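# Remove both clips from the cell, leads still attached

## Task

Detach both clips from the cell and set them down somewhere clear of it, keeping the strips unbent and leaving the leads connected.

## Robot and tools

Robot: two arms, left_arm and right_arm, each with a two-finger parallel gripper and a wrist camera. Scene frame: origin at table-top height midway between the nominal bases, +x out over the table, +y toward left_arm, +z up. Actual base placements: left_arm at (0, +0.235, 0) m, yaw quat_wxyz (+1.000, 0, 0, +0.016); right_arm at (+0.013, -0.229, 0) m, identity. Every hand position, quaternion, velocity, target and wrist-camera pose is given in that arm's own base frame, not the scene frame. Fixed cameras and the table use the scene frame. The gripper's fingers point along its +z axis and the jaws separate along its y axis; end_effector_position is the point between the pads, roughly 1 cm short of the fingertips. A camera stand sits behind the arms.

Row layout (shared by execute_actions and move): always 16 plain numbers covering both arms, even if only one moves: left_arm x, y, z, qw, qx, qy, qz, opening, then right_arm x, y, z, qw, qx, qy, qz, opening. x, y, z are an absolute gripper position in metres and the quaternion an absolute orientation, w first, both in that arm's base frame, so each half is a pose, not an offset. Opening is from -1 (closed) to +1 (fully open, 0.094 m); it is a setpoint, and a 0 is a real command. To hold an idle arm, resend its last reported pose and desired opening each time; to keep orientation, repeat the same quaternion rather than copying a drifted reading.

execute_actions(actions, cameras): actions is a list of up to 15-row tables; each row is one 1/30 s control step, and a short table repeats its last row to fill 15 steps. Each action must keep every target within 0.6 m of that gripper's position at the action's start along each gripper axis, or it is rejected for both arms; a malformed action or a failing first action rejects the whole call. Images appear only for an empty actions list or when cameras names them (["all"], [] or a list of names).

move(target, speed, blend, opening_speed, grip_force, blocking, cameras): drives each gripper in a straight line from its Hand target to the row(s) given; target is one 16-number row or a list of up to 15 rows, with no 0.6 m limit. speed is m/s, 0.002 to 2.9, default 0.25 (rotation capped at twice that in rad/s), one value or one per target. blend (m) rounds corners of a list; 0 stops at each point. opening_speed is per second on the -1..+1 scale, at least 0.2; use it to close gently. grip_force is newtons per pad, 10 to 50 (50 is the default at scene start), one value or one per arm, and persists; low forces close slowly. blocking=false returns after about 0.5 s while motion continues; a new move takes over from the current one. The whole move is capped at 10 s. Paths ignore obstacles and the other arm; faster moves lag, stray and hit harder, and a target beyond a contact pushes harder. Steer around an arm's own base rather than close past it. The result adds a move: line such as done, off_target, moving, held or fault, plus limits like paced (pose clipped) or held (steps withheld). Done means at rest within 10 mm and 2 degrees; neither done nor off_target says anything about contact.

wait(seconds 0 to 10, cameras) lets time pass with the last commands held. stop(cameras) brakes a running move. zoom_image(camera, region [x0, y0, x1, y1] in pixels, at most 504 by 504) enlarges part of the latest image of cam_head_left, cam_head_right, cam_high, cam_low, cam_left_wrist or cam_right_wrist (each 896x504). read_manual(section) only returns licence text. finished_scene(scene) ends the scene permanently; use 1 for this scene, and only once the clips stay off the cell with no robot help.

Results: per arm, end_effector_position, end_effector_quat_wxyz, Hand target (where the arm is actually being sent; can fall short of the command, so finish the rest next call), Tool commands, Joint positions (last entry is finger opening in metres), Joint velocities (may say within noise or be omitted), joint torques (include arm weight, per-unit offsets, noise; joints 1 to 3 wrap at ±28 N m), grip_measured on the -1..+1 scale (reads up to about 2.5 mm wide when empty, somewhat narrower than a squeezed part), and step readings for execute_actions. MOTOR HOT appears at 75 °C; at 90 °C that arm folds and is lost for the scene, and at 100 °C it drops. Stretched reach, holding loads and pushing at unreachable poses heat motors.

Behaviour: orientation commands are clipped to 40 degrees from the measured one per step. Friction and gravity leave the hand low, short or tilted, especially far out; small moves may not happen or go sideways, so check pose after each move and correct tilt. Reported poses may be off by a few centimetres. Pad force jumps to the full limit roughly 0.06 below first contact, so for delicate parts lower grip_force and close slowly; release by commanding well above grip_measured.

Avoid: dropping or flinging parts, anything ending up on the floor or left off the table, hard hits on fixed or heavy objects, bending the strips, pulling leads out, arms touching or a gripper closing on the other arm's fingers, strain on wrist-camera cables, and fault stops. Time keeps running while thinking, and smooth, efficient motion is preferred.

Each tool is called after "Request:" as a command line: name --argument value for each argument, lists and objects as JSON in quotes; but a table of rows of numbers goes row by row, as --pt "numbers of a row", without its own name.

## Session

Request:
execute_actions --actions '[]'

Scene clock: 0.00 s.
left_arm: end_effector_position=(+0.3825, +0.0271, +0.0612) grip_measured=+1.000 end_effector_quat_wxyz=(+0.534, -0.082, +0.841, +0.021) | right_arm: end_effector_position=(+0.3859, -0.0223, +0.0776) grip_measured=+1.000 end_effector_quat_wxyz=(+0.528, +0.075, +0.837, -0.122)
Joint positions: left_arm=[0.024 1.57 0.349 0.775 -0.103 -0.106 0.094] | right_arm=[0.115 1.536 0.411 0.664 0.391 0.05 0.094]
Joint velocities: within noise
Joint torques (N m): no reading
Heat: left arm: 34 °C; right arm: 35 °C.
Hand target: left_arm +0.3844, +0.0274, +0.0648; +0.538, -0.083, +0.839, +0.022 | right_arm +0.3886, -0.0220, +0.0831; +0.535, +0.077, +0.833, -0.121
Tool commands: left_gripper/opening=+1.0 right_gripper/opening=+1.0

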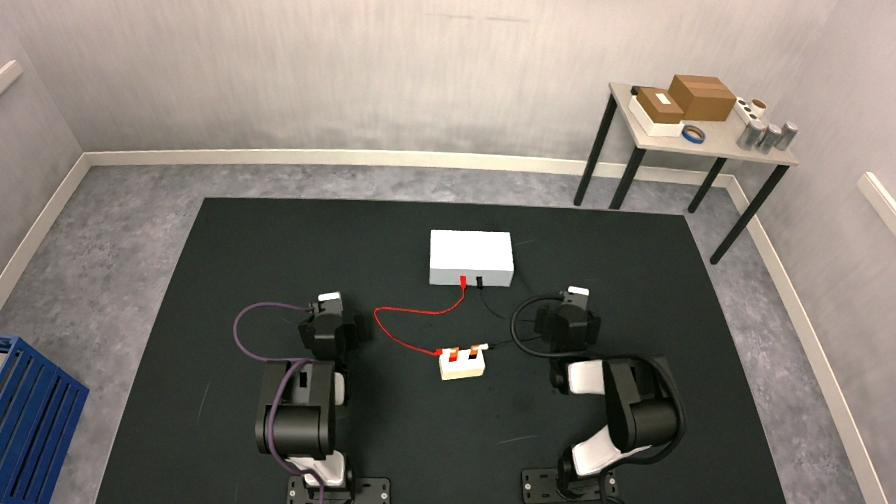

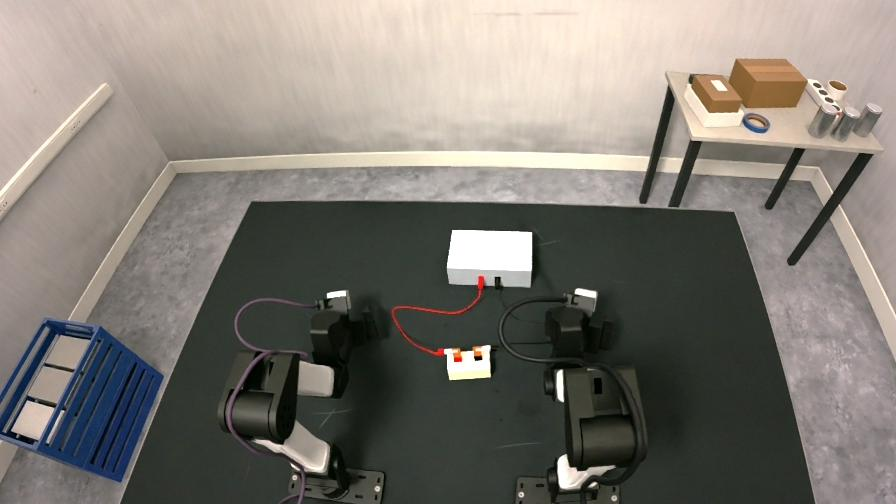

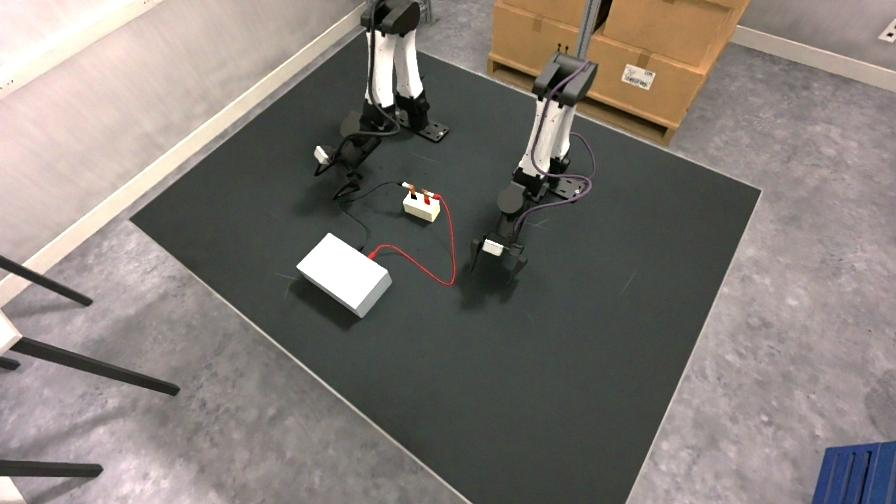

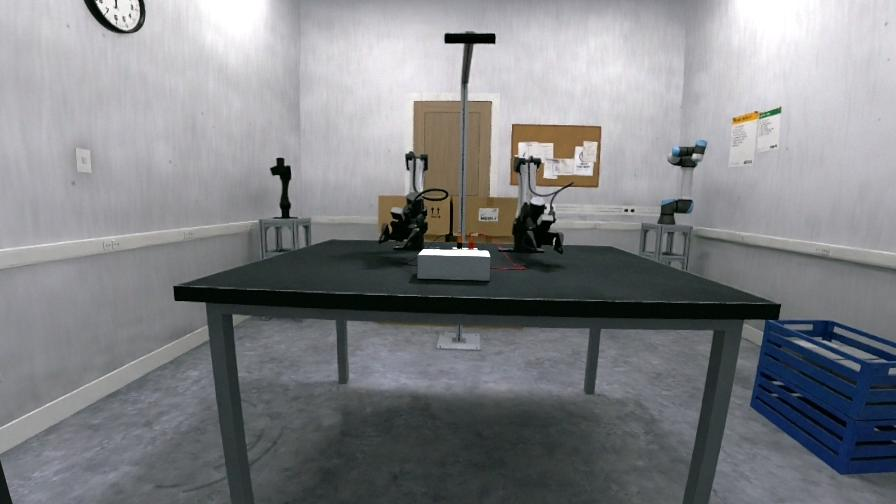

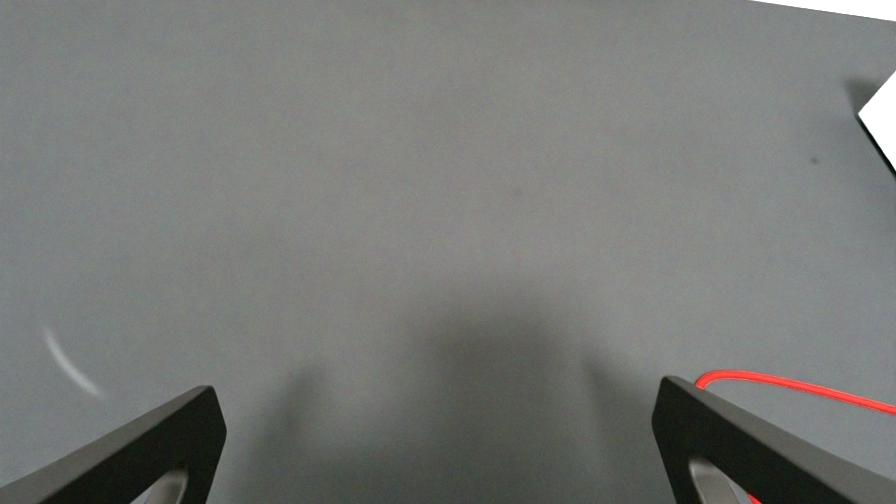

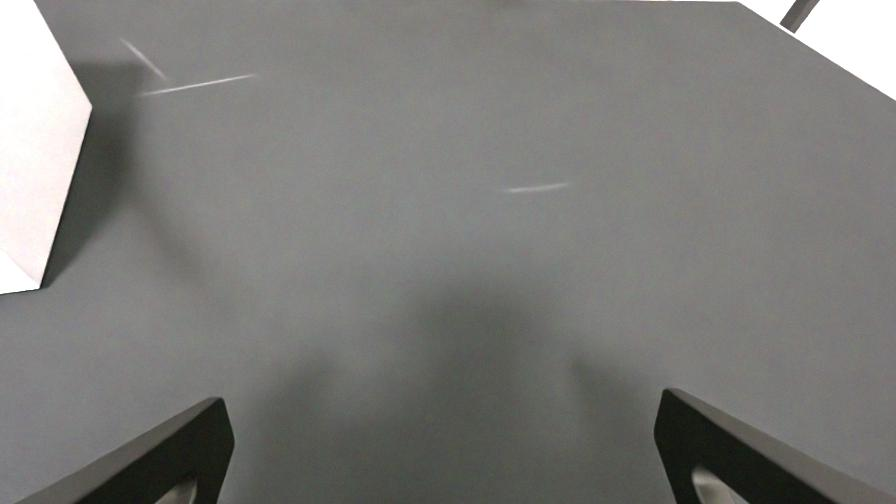

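Request:
zoom_image --camera "cam_head_left" --region '[420, 330, 510, 390]'

Request:
zoom_image --camera "cam_high" --region '[380, 165, 470, 235]'

Request:
zoom_image --camera "cam_head_right" --region '[420, 330, 530, 390]'

Request:
zoom_image --camera "cam_low" --region '[400, 210, 540, 290]'

Scaled by 5.600.

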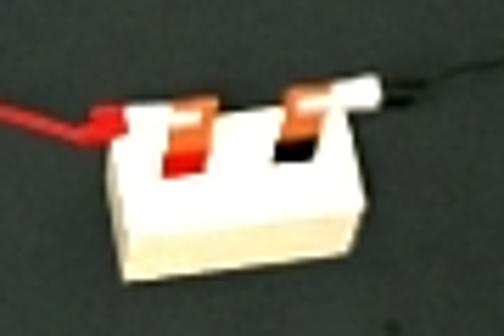

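Scaled by 5.600.

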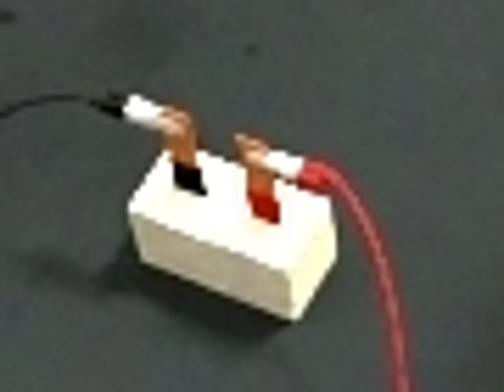

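Scaled by 4.582.

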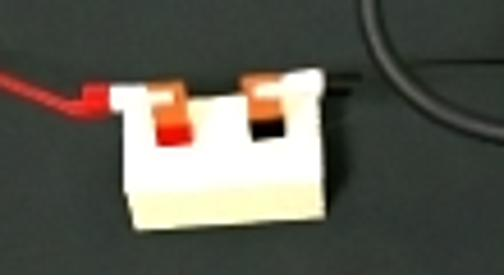

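Scaled by 3.600.

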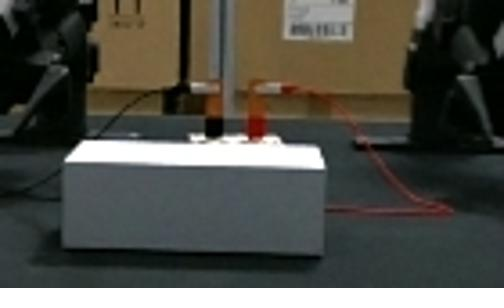

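Request:
move --pt "0.34 -0.03 0.16 0.4668 0.3104 0.8085 -0.1792 0.0 0.3886 -0.022 0.0831 0.535 0.077 0.833 -0.121 1.0" --pt "0.21 -0.175 0.13 0.4668 0.3104 0.8085 -0.1792 0.0 0.3886 -0.022 0.0831 0.535 0.077 0.833 -0.121 1.0" --blend '[0.03,0]' --cameras '["all"]'

Scene clock: 50.37 s.
left_arm: end_effector_position=(+0.2085, -0.1749, +0.1316) grip_measured=+0.002 end_effector_quat_wxyz=(+0.464, +0.314, +0.808, -0.182) | right_arm: end_effector_position=(+0.3859, -0.0223, +0.0776) grip_measured=+1.000 end_effector_quat_wxyz=(+0.528, +0.075, +0.837, -0.122)
Joint positions: left_arm=[-0.642 0.627 0.34 -0.242 0.088 0.049 0.047] | right_arm=[0.115 1.536 0.411 0.664 0.391 0.05 0.094]
Joint torques (N m): left_arm=[-0.25 0.44 6.23 2.62 -0.15 -0.09] | right_arm=[0.03 -5.7 7.19 2.28 0.17 -0.06]
Heat: left arm: 43 °C; right arm: 39 °C.
Hand target: left_arm +0.2099, -0.1749, +0.1299; +0.467, +0.311, +0.809, -0.179 | right_arm +0.3886, -0.0220, +0.0831; +0.535, +0.077, +0.833, -0.121
Off the commanded pose: left_arm 0.002 m, 1 deg | right_arm 0.006 m, 1 deg.
move: done
camera_calibration:
cam_left_wrist: T_world_to_cam=[[-0.680717, -0.732545, -0.00139992, 0.0134631], [-0.603924, 0.562276, -0.564908, 0.335643], [0.414608, -0.383697, -0.825152, 0.0386154], [0, 0, 0, 1]] pos_world=[0.195857, -0.164045, 0.22149]

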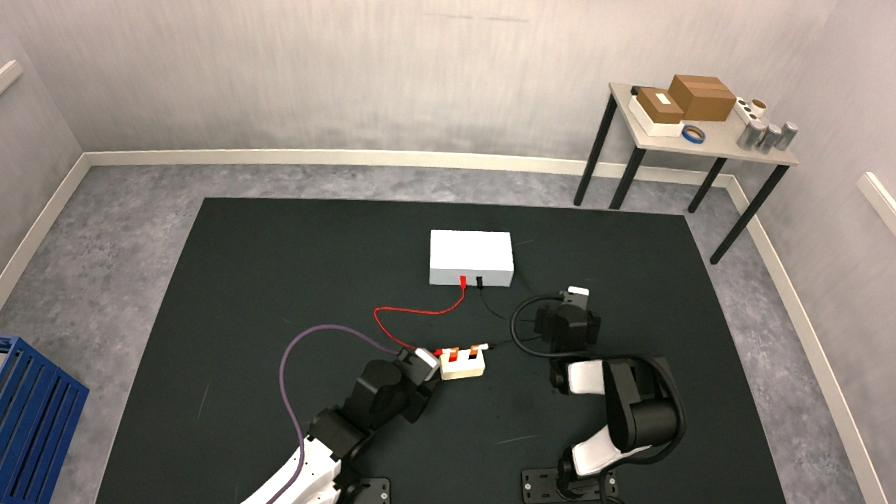

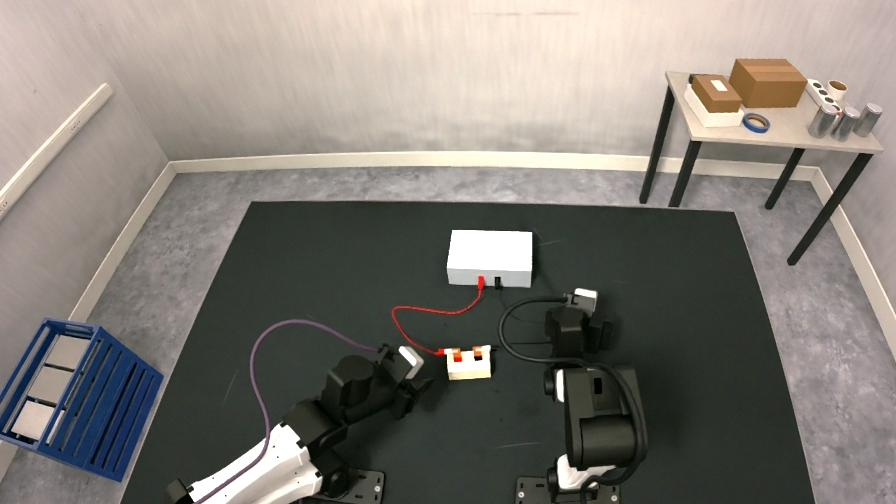

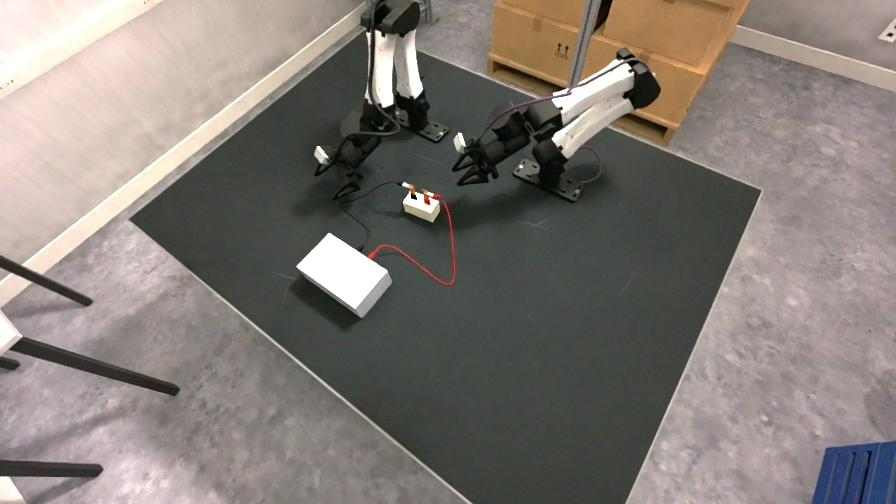

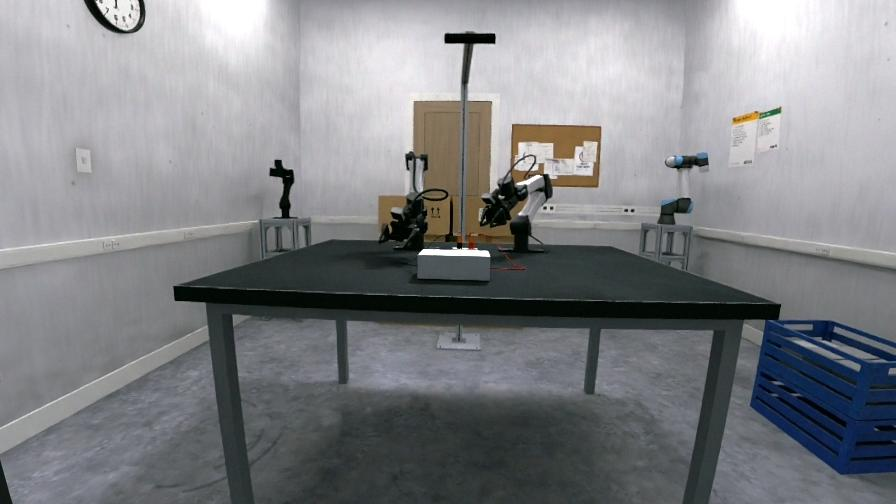

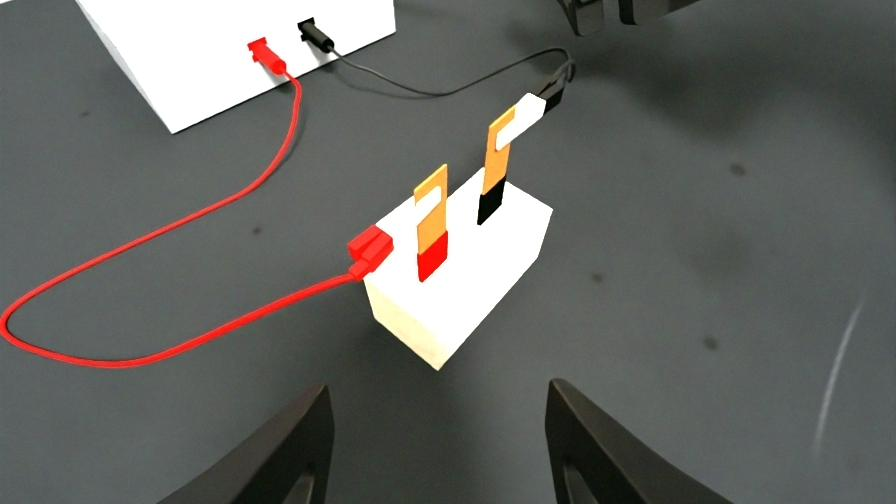

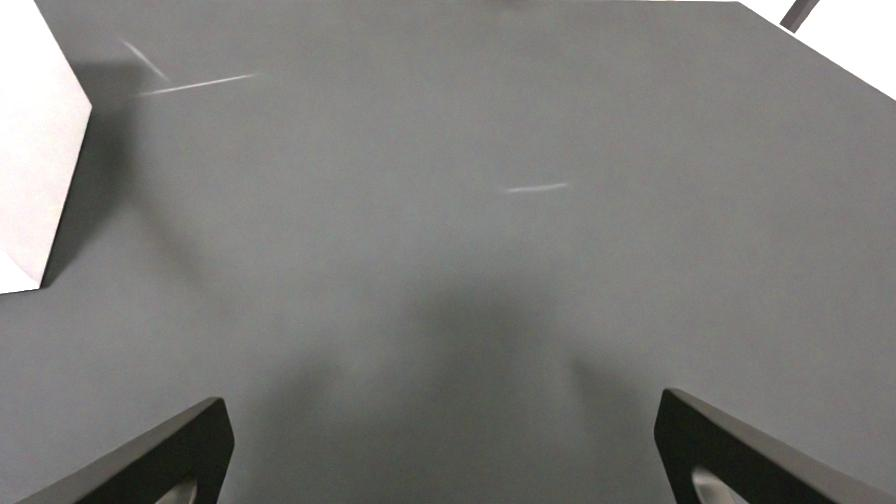

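Request:
zoom_image --camera "cam_left_wrist" --region '[330, 60, 600, 380]'

Request:
zoom_image --camera "cam_left_wrist" --region '[330, 150, 470, 300]'

Scaled by 1.575.

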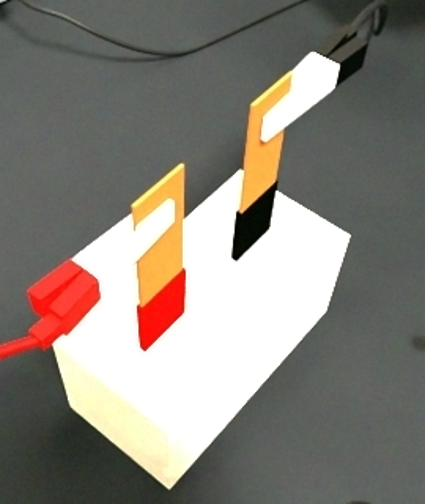

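Scaled by 3.360.

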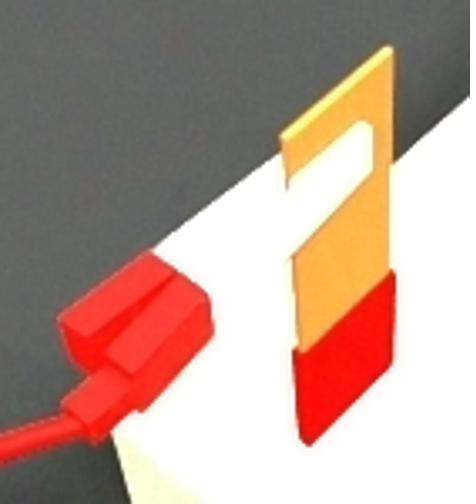

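Request:
move --target '[0.29,-0.175,0.15,0.1911,0.6513,0.7133,-0.1745,1.0,0.3886,-0.022,0.0831,0.535,0.077,0.833,-0.121,1.0]' --cameras '["cam_left_wrist","cam_head_left"]'

Request:
zoom_image --camera "cam_left_wrist" --region '[300, 200, 600, 500]'

Scene clock: 86.37 s.
left_arm: end_effector_position=(+0.2848, -0.1753, +0.1470) grip_measured=+0.998 end_effector_quat_wxyz=(+0.189, +0.647, +0.717, -0.180) | right_arm: end_effector_position=(+0.3859, -0.0223, +0.0776) grip_measured=+1.000 end_effector_quat_wxyz=(+0.528, +0.075, +0.837, -0.122)
Joint positions: left_arm=[-0.306 1.585 1.314 -1.085 0.486 1.109 0.094] | right_arm=[0.115 1.536 0.411 0.664 0.391 0.05 0.094]
Joint torques (N m): left_arm=[0.38 -5.94 8.08 0.75 0.27 0.13] | right_arm=[0.06 -5.76 7.19 2.29 0.16 -0.07]
Heat: left arm: 41 °C; right arm: 40 °C.
Hand target: left_arm +0.2900, -0.1750, +0.1500; +0.191, +0.651, +0.713, -0.174 | right_arm +0.3886, -0.0220, +0.0831; +0.535, +0.077, +0.833, -0.121
Off the commanded pose: left_arm 0.006 m, 1 deg | right_arm 0.006 m, 1 deg.
move: done
camera_calibration:
cam_left_wrist: T_world_to_cam=[[-0.995705, -0.091638, 0.0132188, 0.265023], [-0.0924323, 0.9921, -0.0848153, 0.249728], [-0.00534206, -0.0856728, -0.996309, 0.216603], [0, 0, 0, 1]] pos_world=[0.288125, -0.204912, 0.233481]
Images, in order (width x height): cam_head_left 896x504, cam_left_wrist 896x504.

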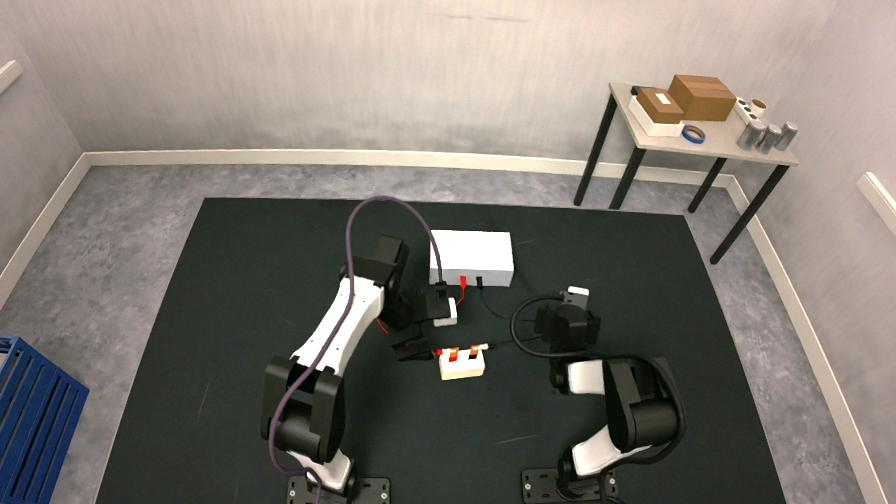

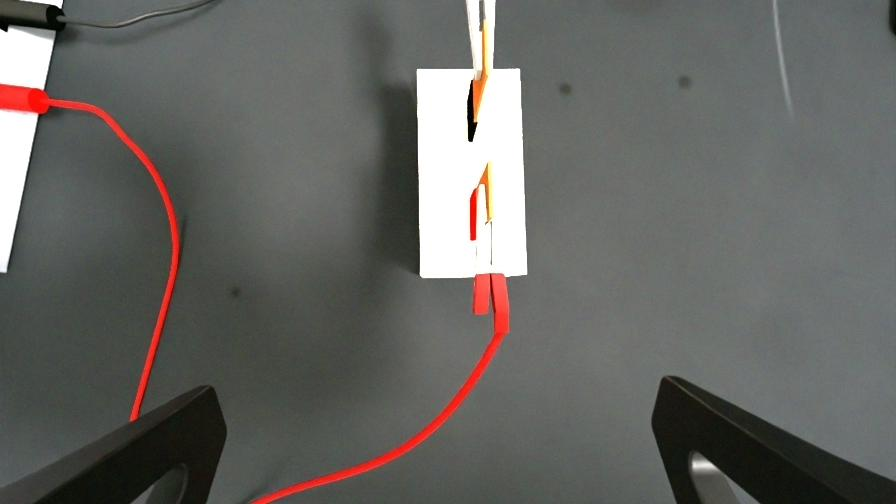

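Scaled by 1.680.

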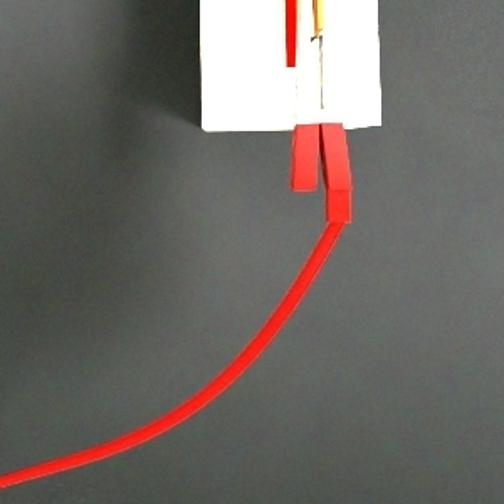

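Request:
move --pt "0.273 -0.170 0.143 0.2526 0.6336 0.6940 -0.2306 1.0 0.3886 -0.022 0.0831 0.535 0.077 0.833 -0.121 1.0" --pt "0.273 -0.170 0.143 0.2526 0.6336 0.6940 -0.2306 -1.0 0.3886 -0.022 0.0831 0.535 0.077 0.833 -0.121 1.0" --grip_force 12 --cameras '["cam_left_wrist"]'

Scene clock: 145.47 s.
left_arm: end_effector_position=(+0.2735, -0.1700, +0.1386) grip_measured=+0.173 end_effector_quat_wxyz=(+0.238, +0.629, +0.702, -0.234) | right_arm: end_effector_position=(+0.3859, -0.0223, +0.0776) grip_measured=+1.000 end_effector_quat_wxyz=(+0.528, +0.075, +0.837, -0.122)
Joint positions: left_arm=[-0.224 1.519 1.155 -0.98 0.647 1.16 0.055] | right_arm=[0.115 1.536 0.411 0.664 0.391 0.05 0.094]
Joint velocities: left_arm=[-0.007 -0.007 -0.012 0.007 -0.051 -0.037 -0.009] | right_arm=[within noise]
Joint torques (N m): left_arm=[0.65 -8.39 5.01 1.09 0.57 0.2] | right_arm=[0.09 -5.75 7.16 2.28 0.16 -0.06]
Heat: left arm: 35 °C; right arm: 41 °C.
Hand target: left_arm +0.2730, -0.1700, +0.1430; +0.252, +0.634, +0.694, -0.231 | right_arm +0.3886, -0.0220, +0.0831; +0.535, +0.077, +0.833, -0.121
Off the commanded pose: left_arm 0.004 m, 2 deg | right_arm 0.006 m, 1 deg.
grip_force (N): 12, 12
move: moving (left_arm; no rest 5 s after target 2's new opening was sent)
camera_calibration:
cam_left_wrist: T_world_to_cam=[[-0.995307, -0.092662, 0.0278899, 0.252008], [-0.0966268, 0.967257, -0.234686, 0.260421], [-0.00523026, -0.236279, -0.971671, 0.179595], [0, 0, 0, 1]] pos_world=[0.276929, -0.186108, 0.228596]
Images, in order (width x height): cam_left_wrist 896x504.

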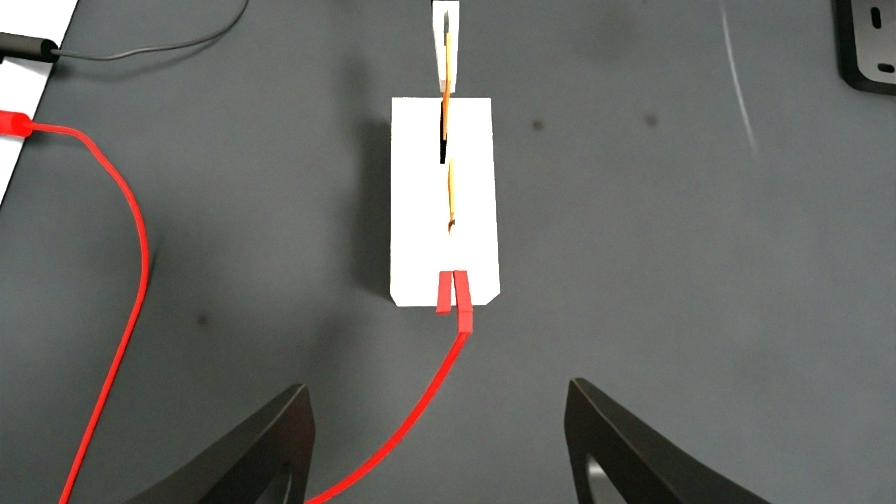

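Request:
wait --seconds 9 --cameras '["cam_left_wrist"]'

Request:
zoom_image --camera "cam_left_wrist" --region '[300, 200, 600, 500]'

Scene clock: 158.03 s.
left_arm: end_effector_position=(+0.2735, -0.1700, +0.1386) grip_measured=-0.975 end_effector_quat_wxyz=(+0.238, +0.629, +0.702, -0.234) | right_arm: end_effector_position=(+0.3859, -0.0223, +0.0776) grip_measured=+1.000 end_effector_quat_wxyz=(+0.528, +0.075, +0.837, -0.122)
Joint positions: left_arm=[-0.224 1.519 1.155 -0.98 0.647 1.16 0.001] | right_arm=[0.115 1.536 0.411 0.664 0.391 0.05 0.094]
Joint torques (N m): left_arm=[0.59 -8.36 4.89 1.07 0.57 0.2] | right_arm=[0.06 -5.74 7.12 2.28 0.17 -0.06]
Heat: left arm: 34 °C; right arm: 41 °C.
Hand target: left_arm +0.2730, -0.1700, +0.1430; +0.252, +0.634, +0.694, -0.231 | right_arm +0.3886, -0.0220, +0.0831; +0.535, +0.077, +0.833, -0.121
Tool commands: left_gripper/opening=-1.0 right_gripper/opening=+1.0
Off the commanded pose: left_arm 0.004 m, 2 deg | right_arm 0.006 m, 1 deg.
grip_force (N): 12, 12
wait: 9.00 s; at rest by 3.50 s
camera_calibration:
cam_left_wrist: T_world_to_cam=[[-0.995307, -0.092662, 0.0278899, 0.252008], [-0.0966268, 0.967257, -0.234686, 0.260421], [-0.00523026, -0.236279, -0.971671, 0.179595], [0, 0, 0, 1]] pos_world=[0.276929, -0.186108, 0.228596]
Images, in order (width x height): cam_left_wrist 896x504.

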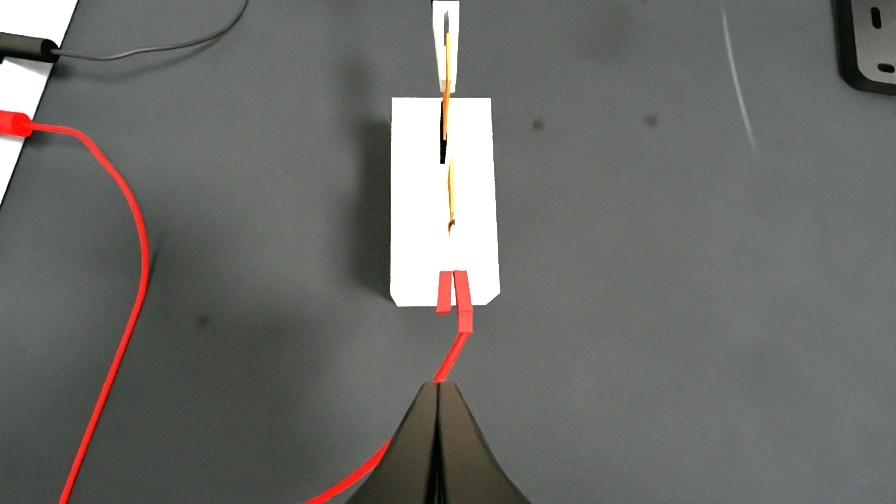

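Scaled by 1.680.

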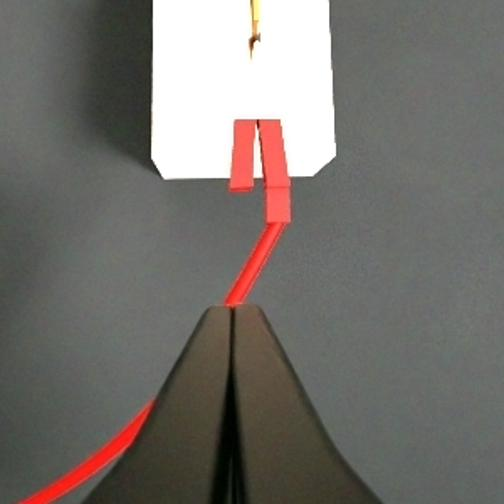

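Request:
move --pt "0.269 -0.170 0.143 0.2555 0.6245 0.7021 -0.2273 0.0 0.3886 -0.022 0.0831 0.535 0.077 0.833 -0.121 1.0" --pt "0.2695 -0.1825 0.116 0.2555 0.6245 0.7021 -0.2273 0.0 0.3886 -0.022 0.0831 0.535 0.077 0.833 -0.121 1.0" --speed 0.1 --grip_force 20 --cameras '["cam_left_wrist"]'

Request:
zoom_image --camera "cam_left_wrist" --region '[350, 250, 550, 450]'

Scene clock: 189.07 s.
left_arm: end_effector_position=(+0.2697, -0.1819, +0.1194) grip_measured=-0.002 end_effector_quat_wxyz=(+0.256, +0.623, +0.702, -0.230) | right_arm: end_effector_position=(+0.3859, -0.0223, +0.0776) grip_measured=+1.000 end_effector_quat_wxyz=(+0.528, +0.075, +0.837, -0.122)
Joint positions: left_arm=[-0.267 1.487 1.032 -0.813 0.643 1.083 0.047] | right_arm=[0.115 1.536 0.411 0.664 0.391 0.05 0.094]
Joint torques (N m): left_arm=[-0.12 -6 5.11 1.29 0.38 0] | right_arm=[0.03 -5.74 7.17 2.28 0.17 -0.06]
Heat: left arm: 33 °C; right arm: 42 °C.
Hand target: left_arm +0.2695, -0.1825, +0.1160; +0.255, +0.625, +0.702, -0.227 | right_arm +0.3886, -0.0220, +0.0831; +0.535, +0.077, +0.833, -0.121
Off the commanded pose: left_arm 0.003 m, 0 deg | right_arm 0.006 m, 1 deg.
grip_force (N): 20, 20
move: done
camera_calibration:
cam_left_wrist: T_world_to_cam=[[-0.993917, -0.110088, 0.0031, 0.247056], [-0.10721, 0.960733, -0.255927, 0.27129], [0.0251962, -0.254703, -0.966691, 0.145948], [0, 0, 0, 1]] pos_world=[0.270961, -0.196266, 0.209751]
Images, in order (width x height): cam_left_wrist 896x504.

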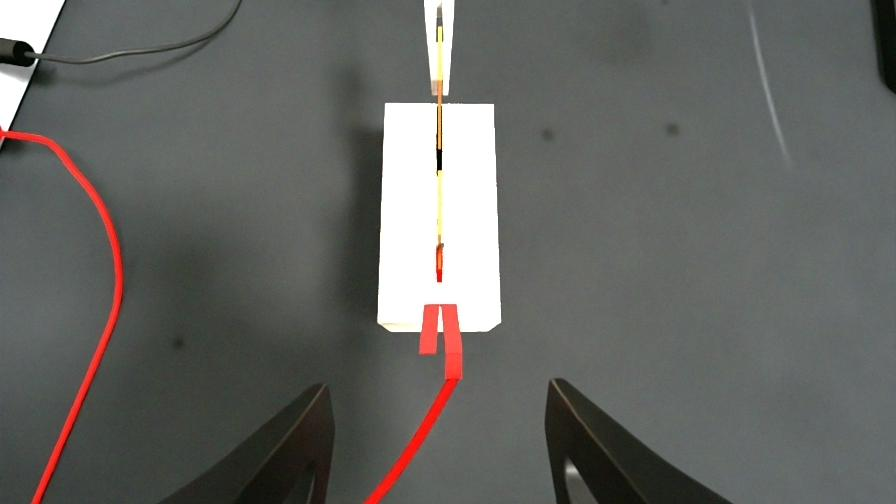

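Scaled by 2.520.

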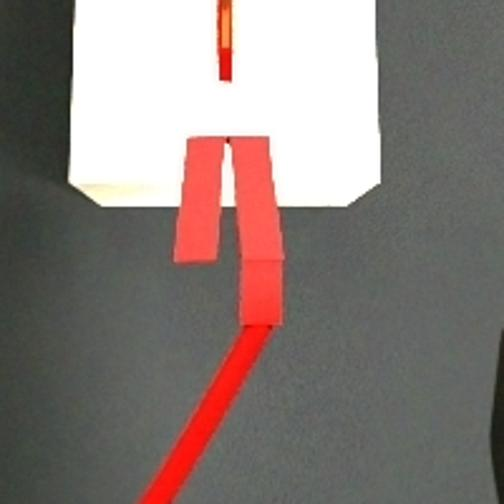

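Request:
move --target '[0.2707,-0.196,0.094,0.2555,0.6245,0.7021,-0.2273,0.0,0.3886,-0.022,0.0831,0.535,0.077,0.833,-0.121,1.0]' --speed 0.06 --cameras '["cam_left_wrist","cam_high"]'

Request:
zoom_image --camera "cam_left_wrist" --region '[340, 300, 540, 500]'

Request:
zoom_image --camera "cam_high" --region '[380, 150, 500, 240]'

Scene clock: 201.67 s.
left_arm: end_effector_position=(+0.2707, -0.1954, +0.0996) grip_measured=-0.002 end_effector_quat_wxyz=(+0.259, +0.624, +0.701, -0.228) | right_arm: end_effector_position=(+0.3859, -0.0223, +0.0776) grip_measured=+1.000 end_effector_quat_wxyz=(+0.528, +0.075, +0.837, -0.122)
Joint positions: left_arm=[-0.314 1.513 0.97 -0.685 0.628 1.029 0.047] | right_arm=[0.115 1.536 0.411 0.664 0.391 0.05 0.094]
Joint torques (N m): left_arm=[-0.18 -5.39 5.15 1.37 0.34 -0.07] | right_arm=[0.05 -5.75 7.16 2.29 0.17 -0.07]
Heat: left arm: 33 °C; right arm: 43 °C.
Hand target: left_arm +0.2705, -0.1959, +0.0940; +0.255, +0.625, +0.702, -0.227 | right_arm +0.3886, -0.0220, +0.0831; +0.535, +0.077, +0.833, -0.121
Off the commanded pose: left_arm 0.006 m, 0 deg | right_arm 0.006 m, 1 deg.
grip_force (N): 20, 20
move: done
camera_calibration:
cam_left_wrist: T_world_to_cam=[[-0.993976, -0.109536, -0.00361283, 0.247482], [-0.104884, 0.960291, -0.258536, 0.278828], [0.0317884, -0.2566, -0.965995, 0.121097], [0, 0, 0, 1]] pos_world=[0.271386, -0.209574, 0.18996]
Images, in order (width x height): cam_high 896x504, cam_left_wrist 896x504.

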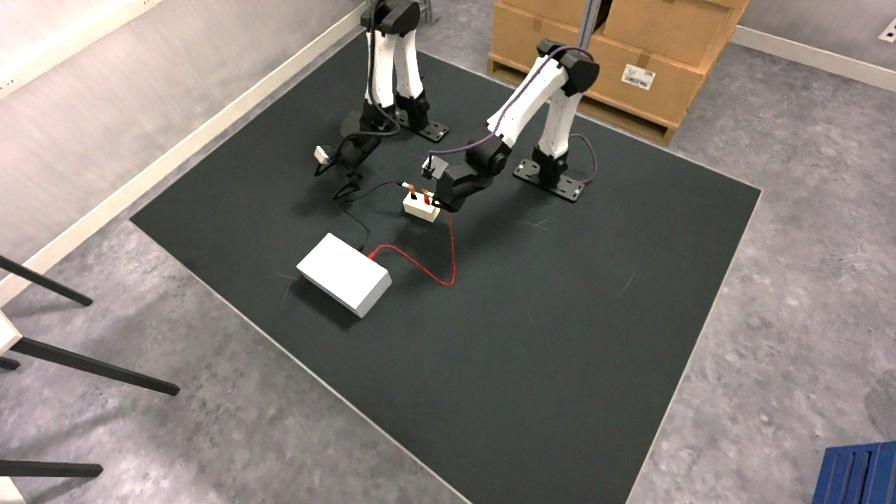

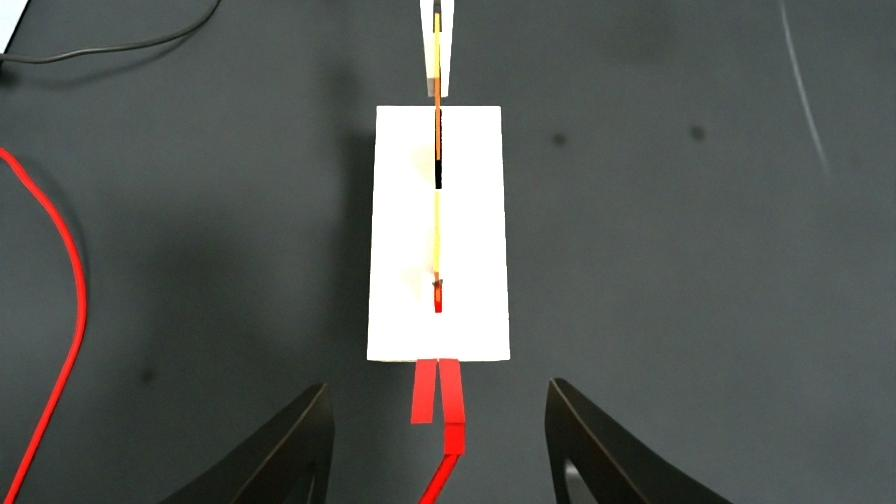

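Scaled by 2.520.

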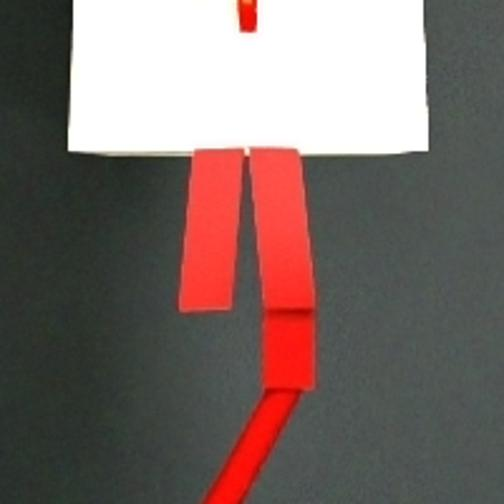

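Scaled by 4.200.

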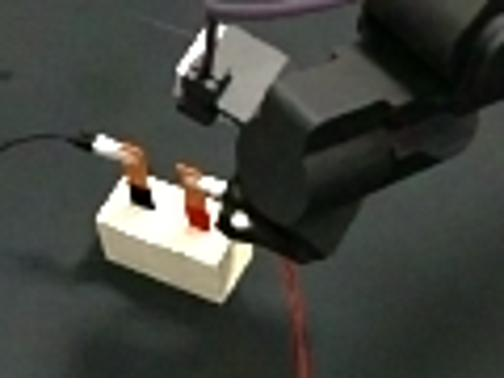

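Request:
move --target '[0.2707,-0.196,0.092,0.2555,0.6245,0.7021,-0.2273,-0.7,0.3886,-0.022,0.0831,0.535,0.077,0.833,-0.121,1.0]' --speed 0.06 --opening_speed 0.3 --cameras '["cam_left_wrist"]'

Request:
zoom_image --camera "cam_left_wrist" --region '[340, 300, 540, 500]'

Scene clock: 217.47 s.
left_arm: end_effector_position=(+0.2724, -0.1959, +0.1003) grip_measured=-0.698 end_effector_quat_wxyz=(+0.262, +0.625, +0.700, -0.227) | right_arm: end_effector_position=(+0.3859, -0.0223, +0.0776) grip_measured=+1.000 end_effector_quat_wxyz=(+0.528, +0.075, +0.837, -0.122)
Joint positions: left_arm=[-0.314 1.513 0.97 -0.676 0.628 1.028 0.014] | right_arm=[0.115 1.536 0.411 0.664 0.391 0.05 0.094]
Joint torques (N m): left_arm=[-0.14 -5.22 4.62 1.39 0.36 -0.02] | right_arm=[0.09 -5.72 7.17 2.27 0.17 -0.07]
Heat: left arm: 33 °C; right arm: 43 °C.
Hand target: left_arm +0.2705, -0.1959, +0.0921; +0.255, +0.625, +0.702, -0.227 | right_arm +0.3886, -0.0220, +0.0831; +0.535, +0.077, +0.833, -0.121
Off the commanded pose: left_arm 0.008 m, 1 deg | right_arm 0.006 m, 1 deg.
grip_force (N): 20, 20
move: done
camera_calibration:
cam_left_wrist: T_world_to_cam=[[-0.993883, -0.109852, -0.0113631, 0.249773], [-0.103063, 0.959558, -0.261968, 0.279315], [0.0396813, -0.259194, -0.96501, 0.11882], [0, 0, 0, 1]] pos_world=[0.272317, -0.209784, 0.190673]
Images, in order (width x height): cam_left_wrist 896x504.

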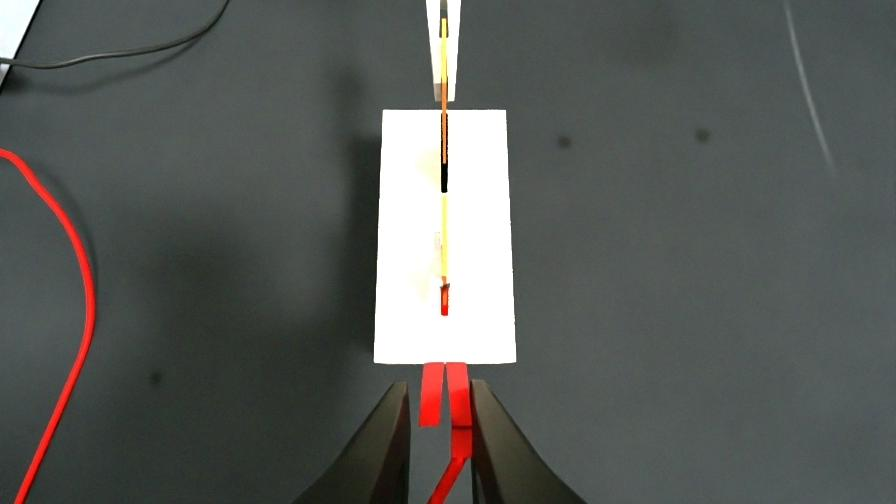

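Scaled by 2.520.

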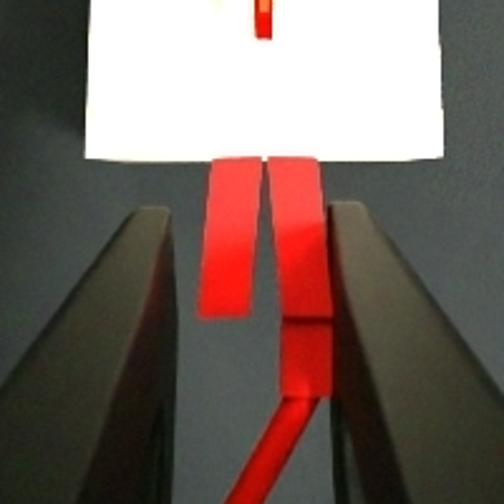

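Request:
move --target '[0.269,-0.196,0.091,0.2555,0.6245,0.7021,-0.2273,-0.6,0.3886,-0.022,0.0831,0.535,0.077,0.833,-0.121,1.0]' --speed 0.06 --opening_speed 1 --cameras '["cam_left_wrist"]'

Request:
zoom_image --camera "cam_left_wrist" --region '[340, 300, 540, 500]'

Scene clock: 231.57 s.
left_arm: end_effector_position=(+0.2700, -0.1951, +0.0965) grip_measured=-0.602 end_effector_quat_wxyz=(+0.259, +0.623, +0.702, -0.228) | right_arm: end_effector_position=(+0.3859, -0.0223, +0.0776) grip_measured=+1.000 end_effector_quat_wxyz=(+0.528, +0.075, +0.837, -0.122)
Joint positions: left_arm=[-0.314 1.513 0.957 -0.67 0.628 1.026 0.019] | right_arm=[0.115 1.536 0.411 0.664 0.391 0.05 0.094]
Joint torques (N m): left_arm=[-0.25 -5.6 5.05 1.31 0.34 -0.08] | right_arm=[0.08 -5.72 7.15 2.28 0.16 -0.06]
Heat: left arm: 33 °C; right arm: 43 °C.
Hand target: left_arm +0.2689, -0.1960, +0.0911; +0.256, +0.625, +0.702, -0.227 | right_arm +0.3886, -0.0220, +0.0831; +0.535, +0.077, +0.833, -0.121
Off the commanded pose: left_arm 0.006 m, 0 deg | right_arm 0.006 m, 1 deg.
grip_force (N): 20, 20
move: done
camera_calibration:
cam_left_wrist: T_world_to_cam=[[-0.993777, -0.111334, -0.00332987, 0.246338], [-0.10669, 0.960064, -0.25864, 0.278029], [0.0319922, -0.256675, -0.965968, 0.118152], [0, 0, 0, 1]] pos_world=[0.270688, -0.209173, 0.18686]
Images, in order (width x height): cam_left_wrist 896x504.

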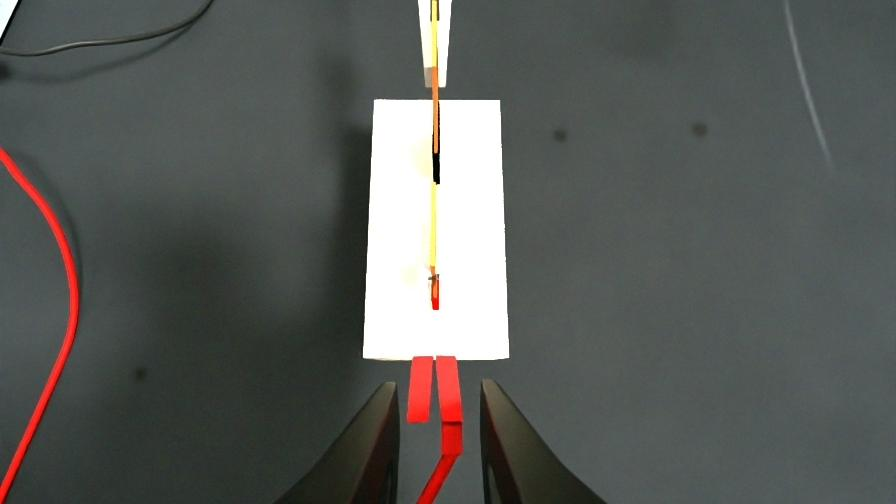

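Scaled by 2.520.

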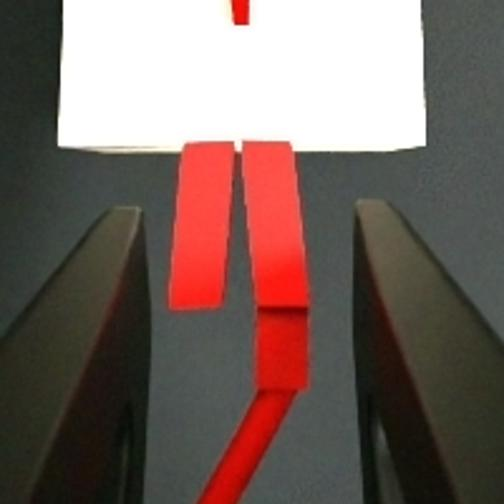

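Request:
move --target '[0.2701,-0.196,0.091,0.2555,0.6245,0.7021,-0.2273,-0.66,0.3886,-0.022,0.0831,0.535,0.077,0.833,-0.121,1.0]' --speed 0.06 --opening_speed 0.2 --cameras '["cam_left_wrist"]'

Request:
zoom_image --camera "cam_left_wrist" --region '[340, 300, 540, 500]'

Scene clock: 240.43 s.
left_arm: end_effector_position=(+0.2702, -0.1950, +0.0965) grip_measured=-0.658 end_effector_quat_wxyz=(+0.259, +0.623, +0.702, -0.228) | right_arm: end_effector_position=(+0.3859, -0.0223, +0.0776) grip_measured=+1.000 end_effector_quat_wxyz=(+0.528, +0.075, +0.837, -0.122)
Joint positions: left_arm=[-0.314 1.513 0.957 -0.669 0.627 1.026 0.016] | right_arm=[0.115 1.536 0.411 0.664 0.391 0.05 0.094]
Joint torques (N m): left_arm=[-0.25 -5.19 5.24 1.34 0.36 -0.01] | right_arm=[0.08 -5.74 7.17 2.28 0.16 -0.08]
Heat: left arm: 33 °C; right arm: 43 °C.
Hand target: left_arm +0.2700, -0.1959, +0.0911; +0.255, +0.625, +0.702, -0.227 | right_arm +0.3886, -0.0220, +0.0831; +0.535, +0.077, +0.833, -0.121
Off the commanded pose: left_arm 0.006 m, 0 deg | right_arm 0.006 m, 1 deg.
grip_force (N): 20, 20
move: done
camera_calibration:
cam_left_wrist: T_world_to_cam=[[-0.993707, -0.11192, -0.00444151, 0.246608], [-0.106977, 0.960074, -0.258484, 0.2781], [0.0331938, -0.256382, -0.966005, 0.117889], [0, 0, 0, 1]] pos_world=[0.270894, -0.209171, 0.186861]
Images, in order (width x height): cam_left_wrist 896x504.

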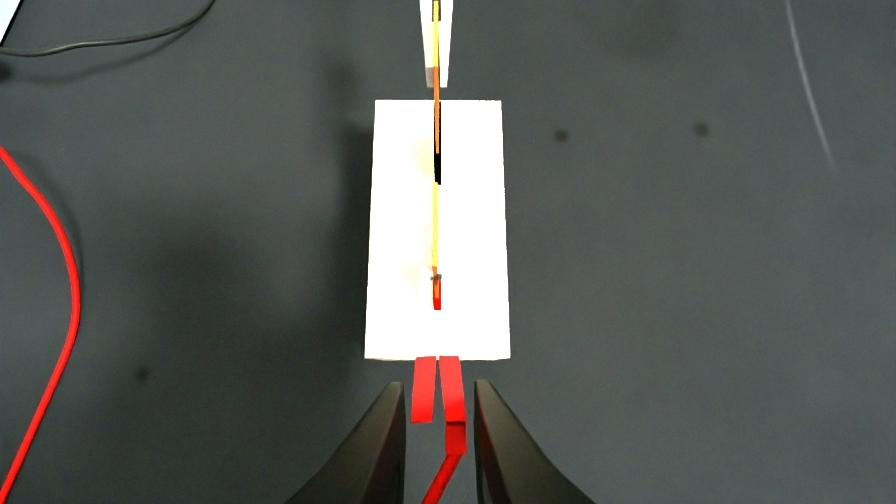

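Scaled by 2.520.

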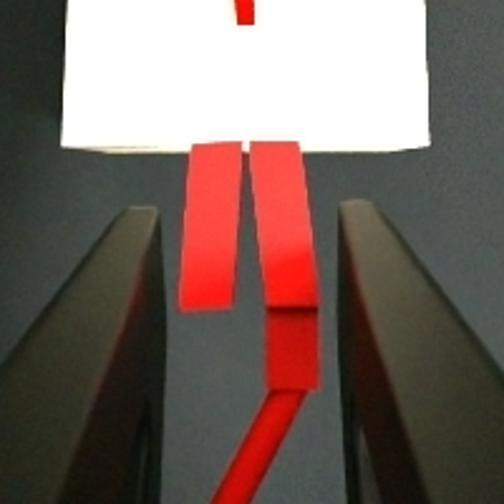

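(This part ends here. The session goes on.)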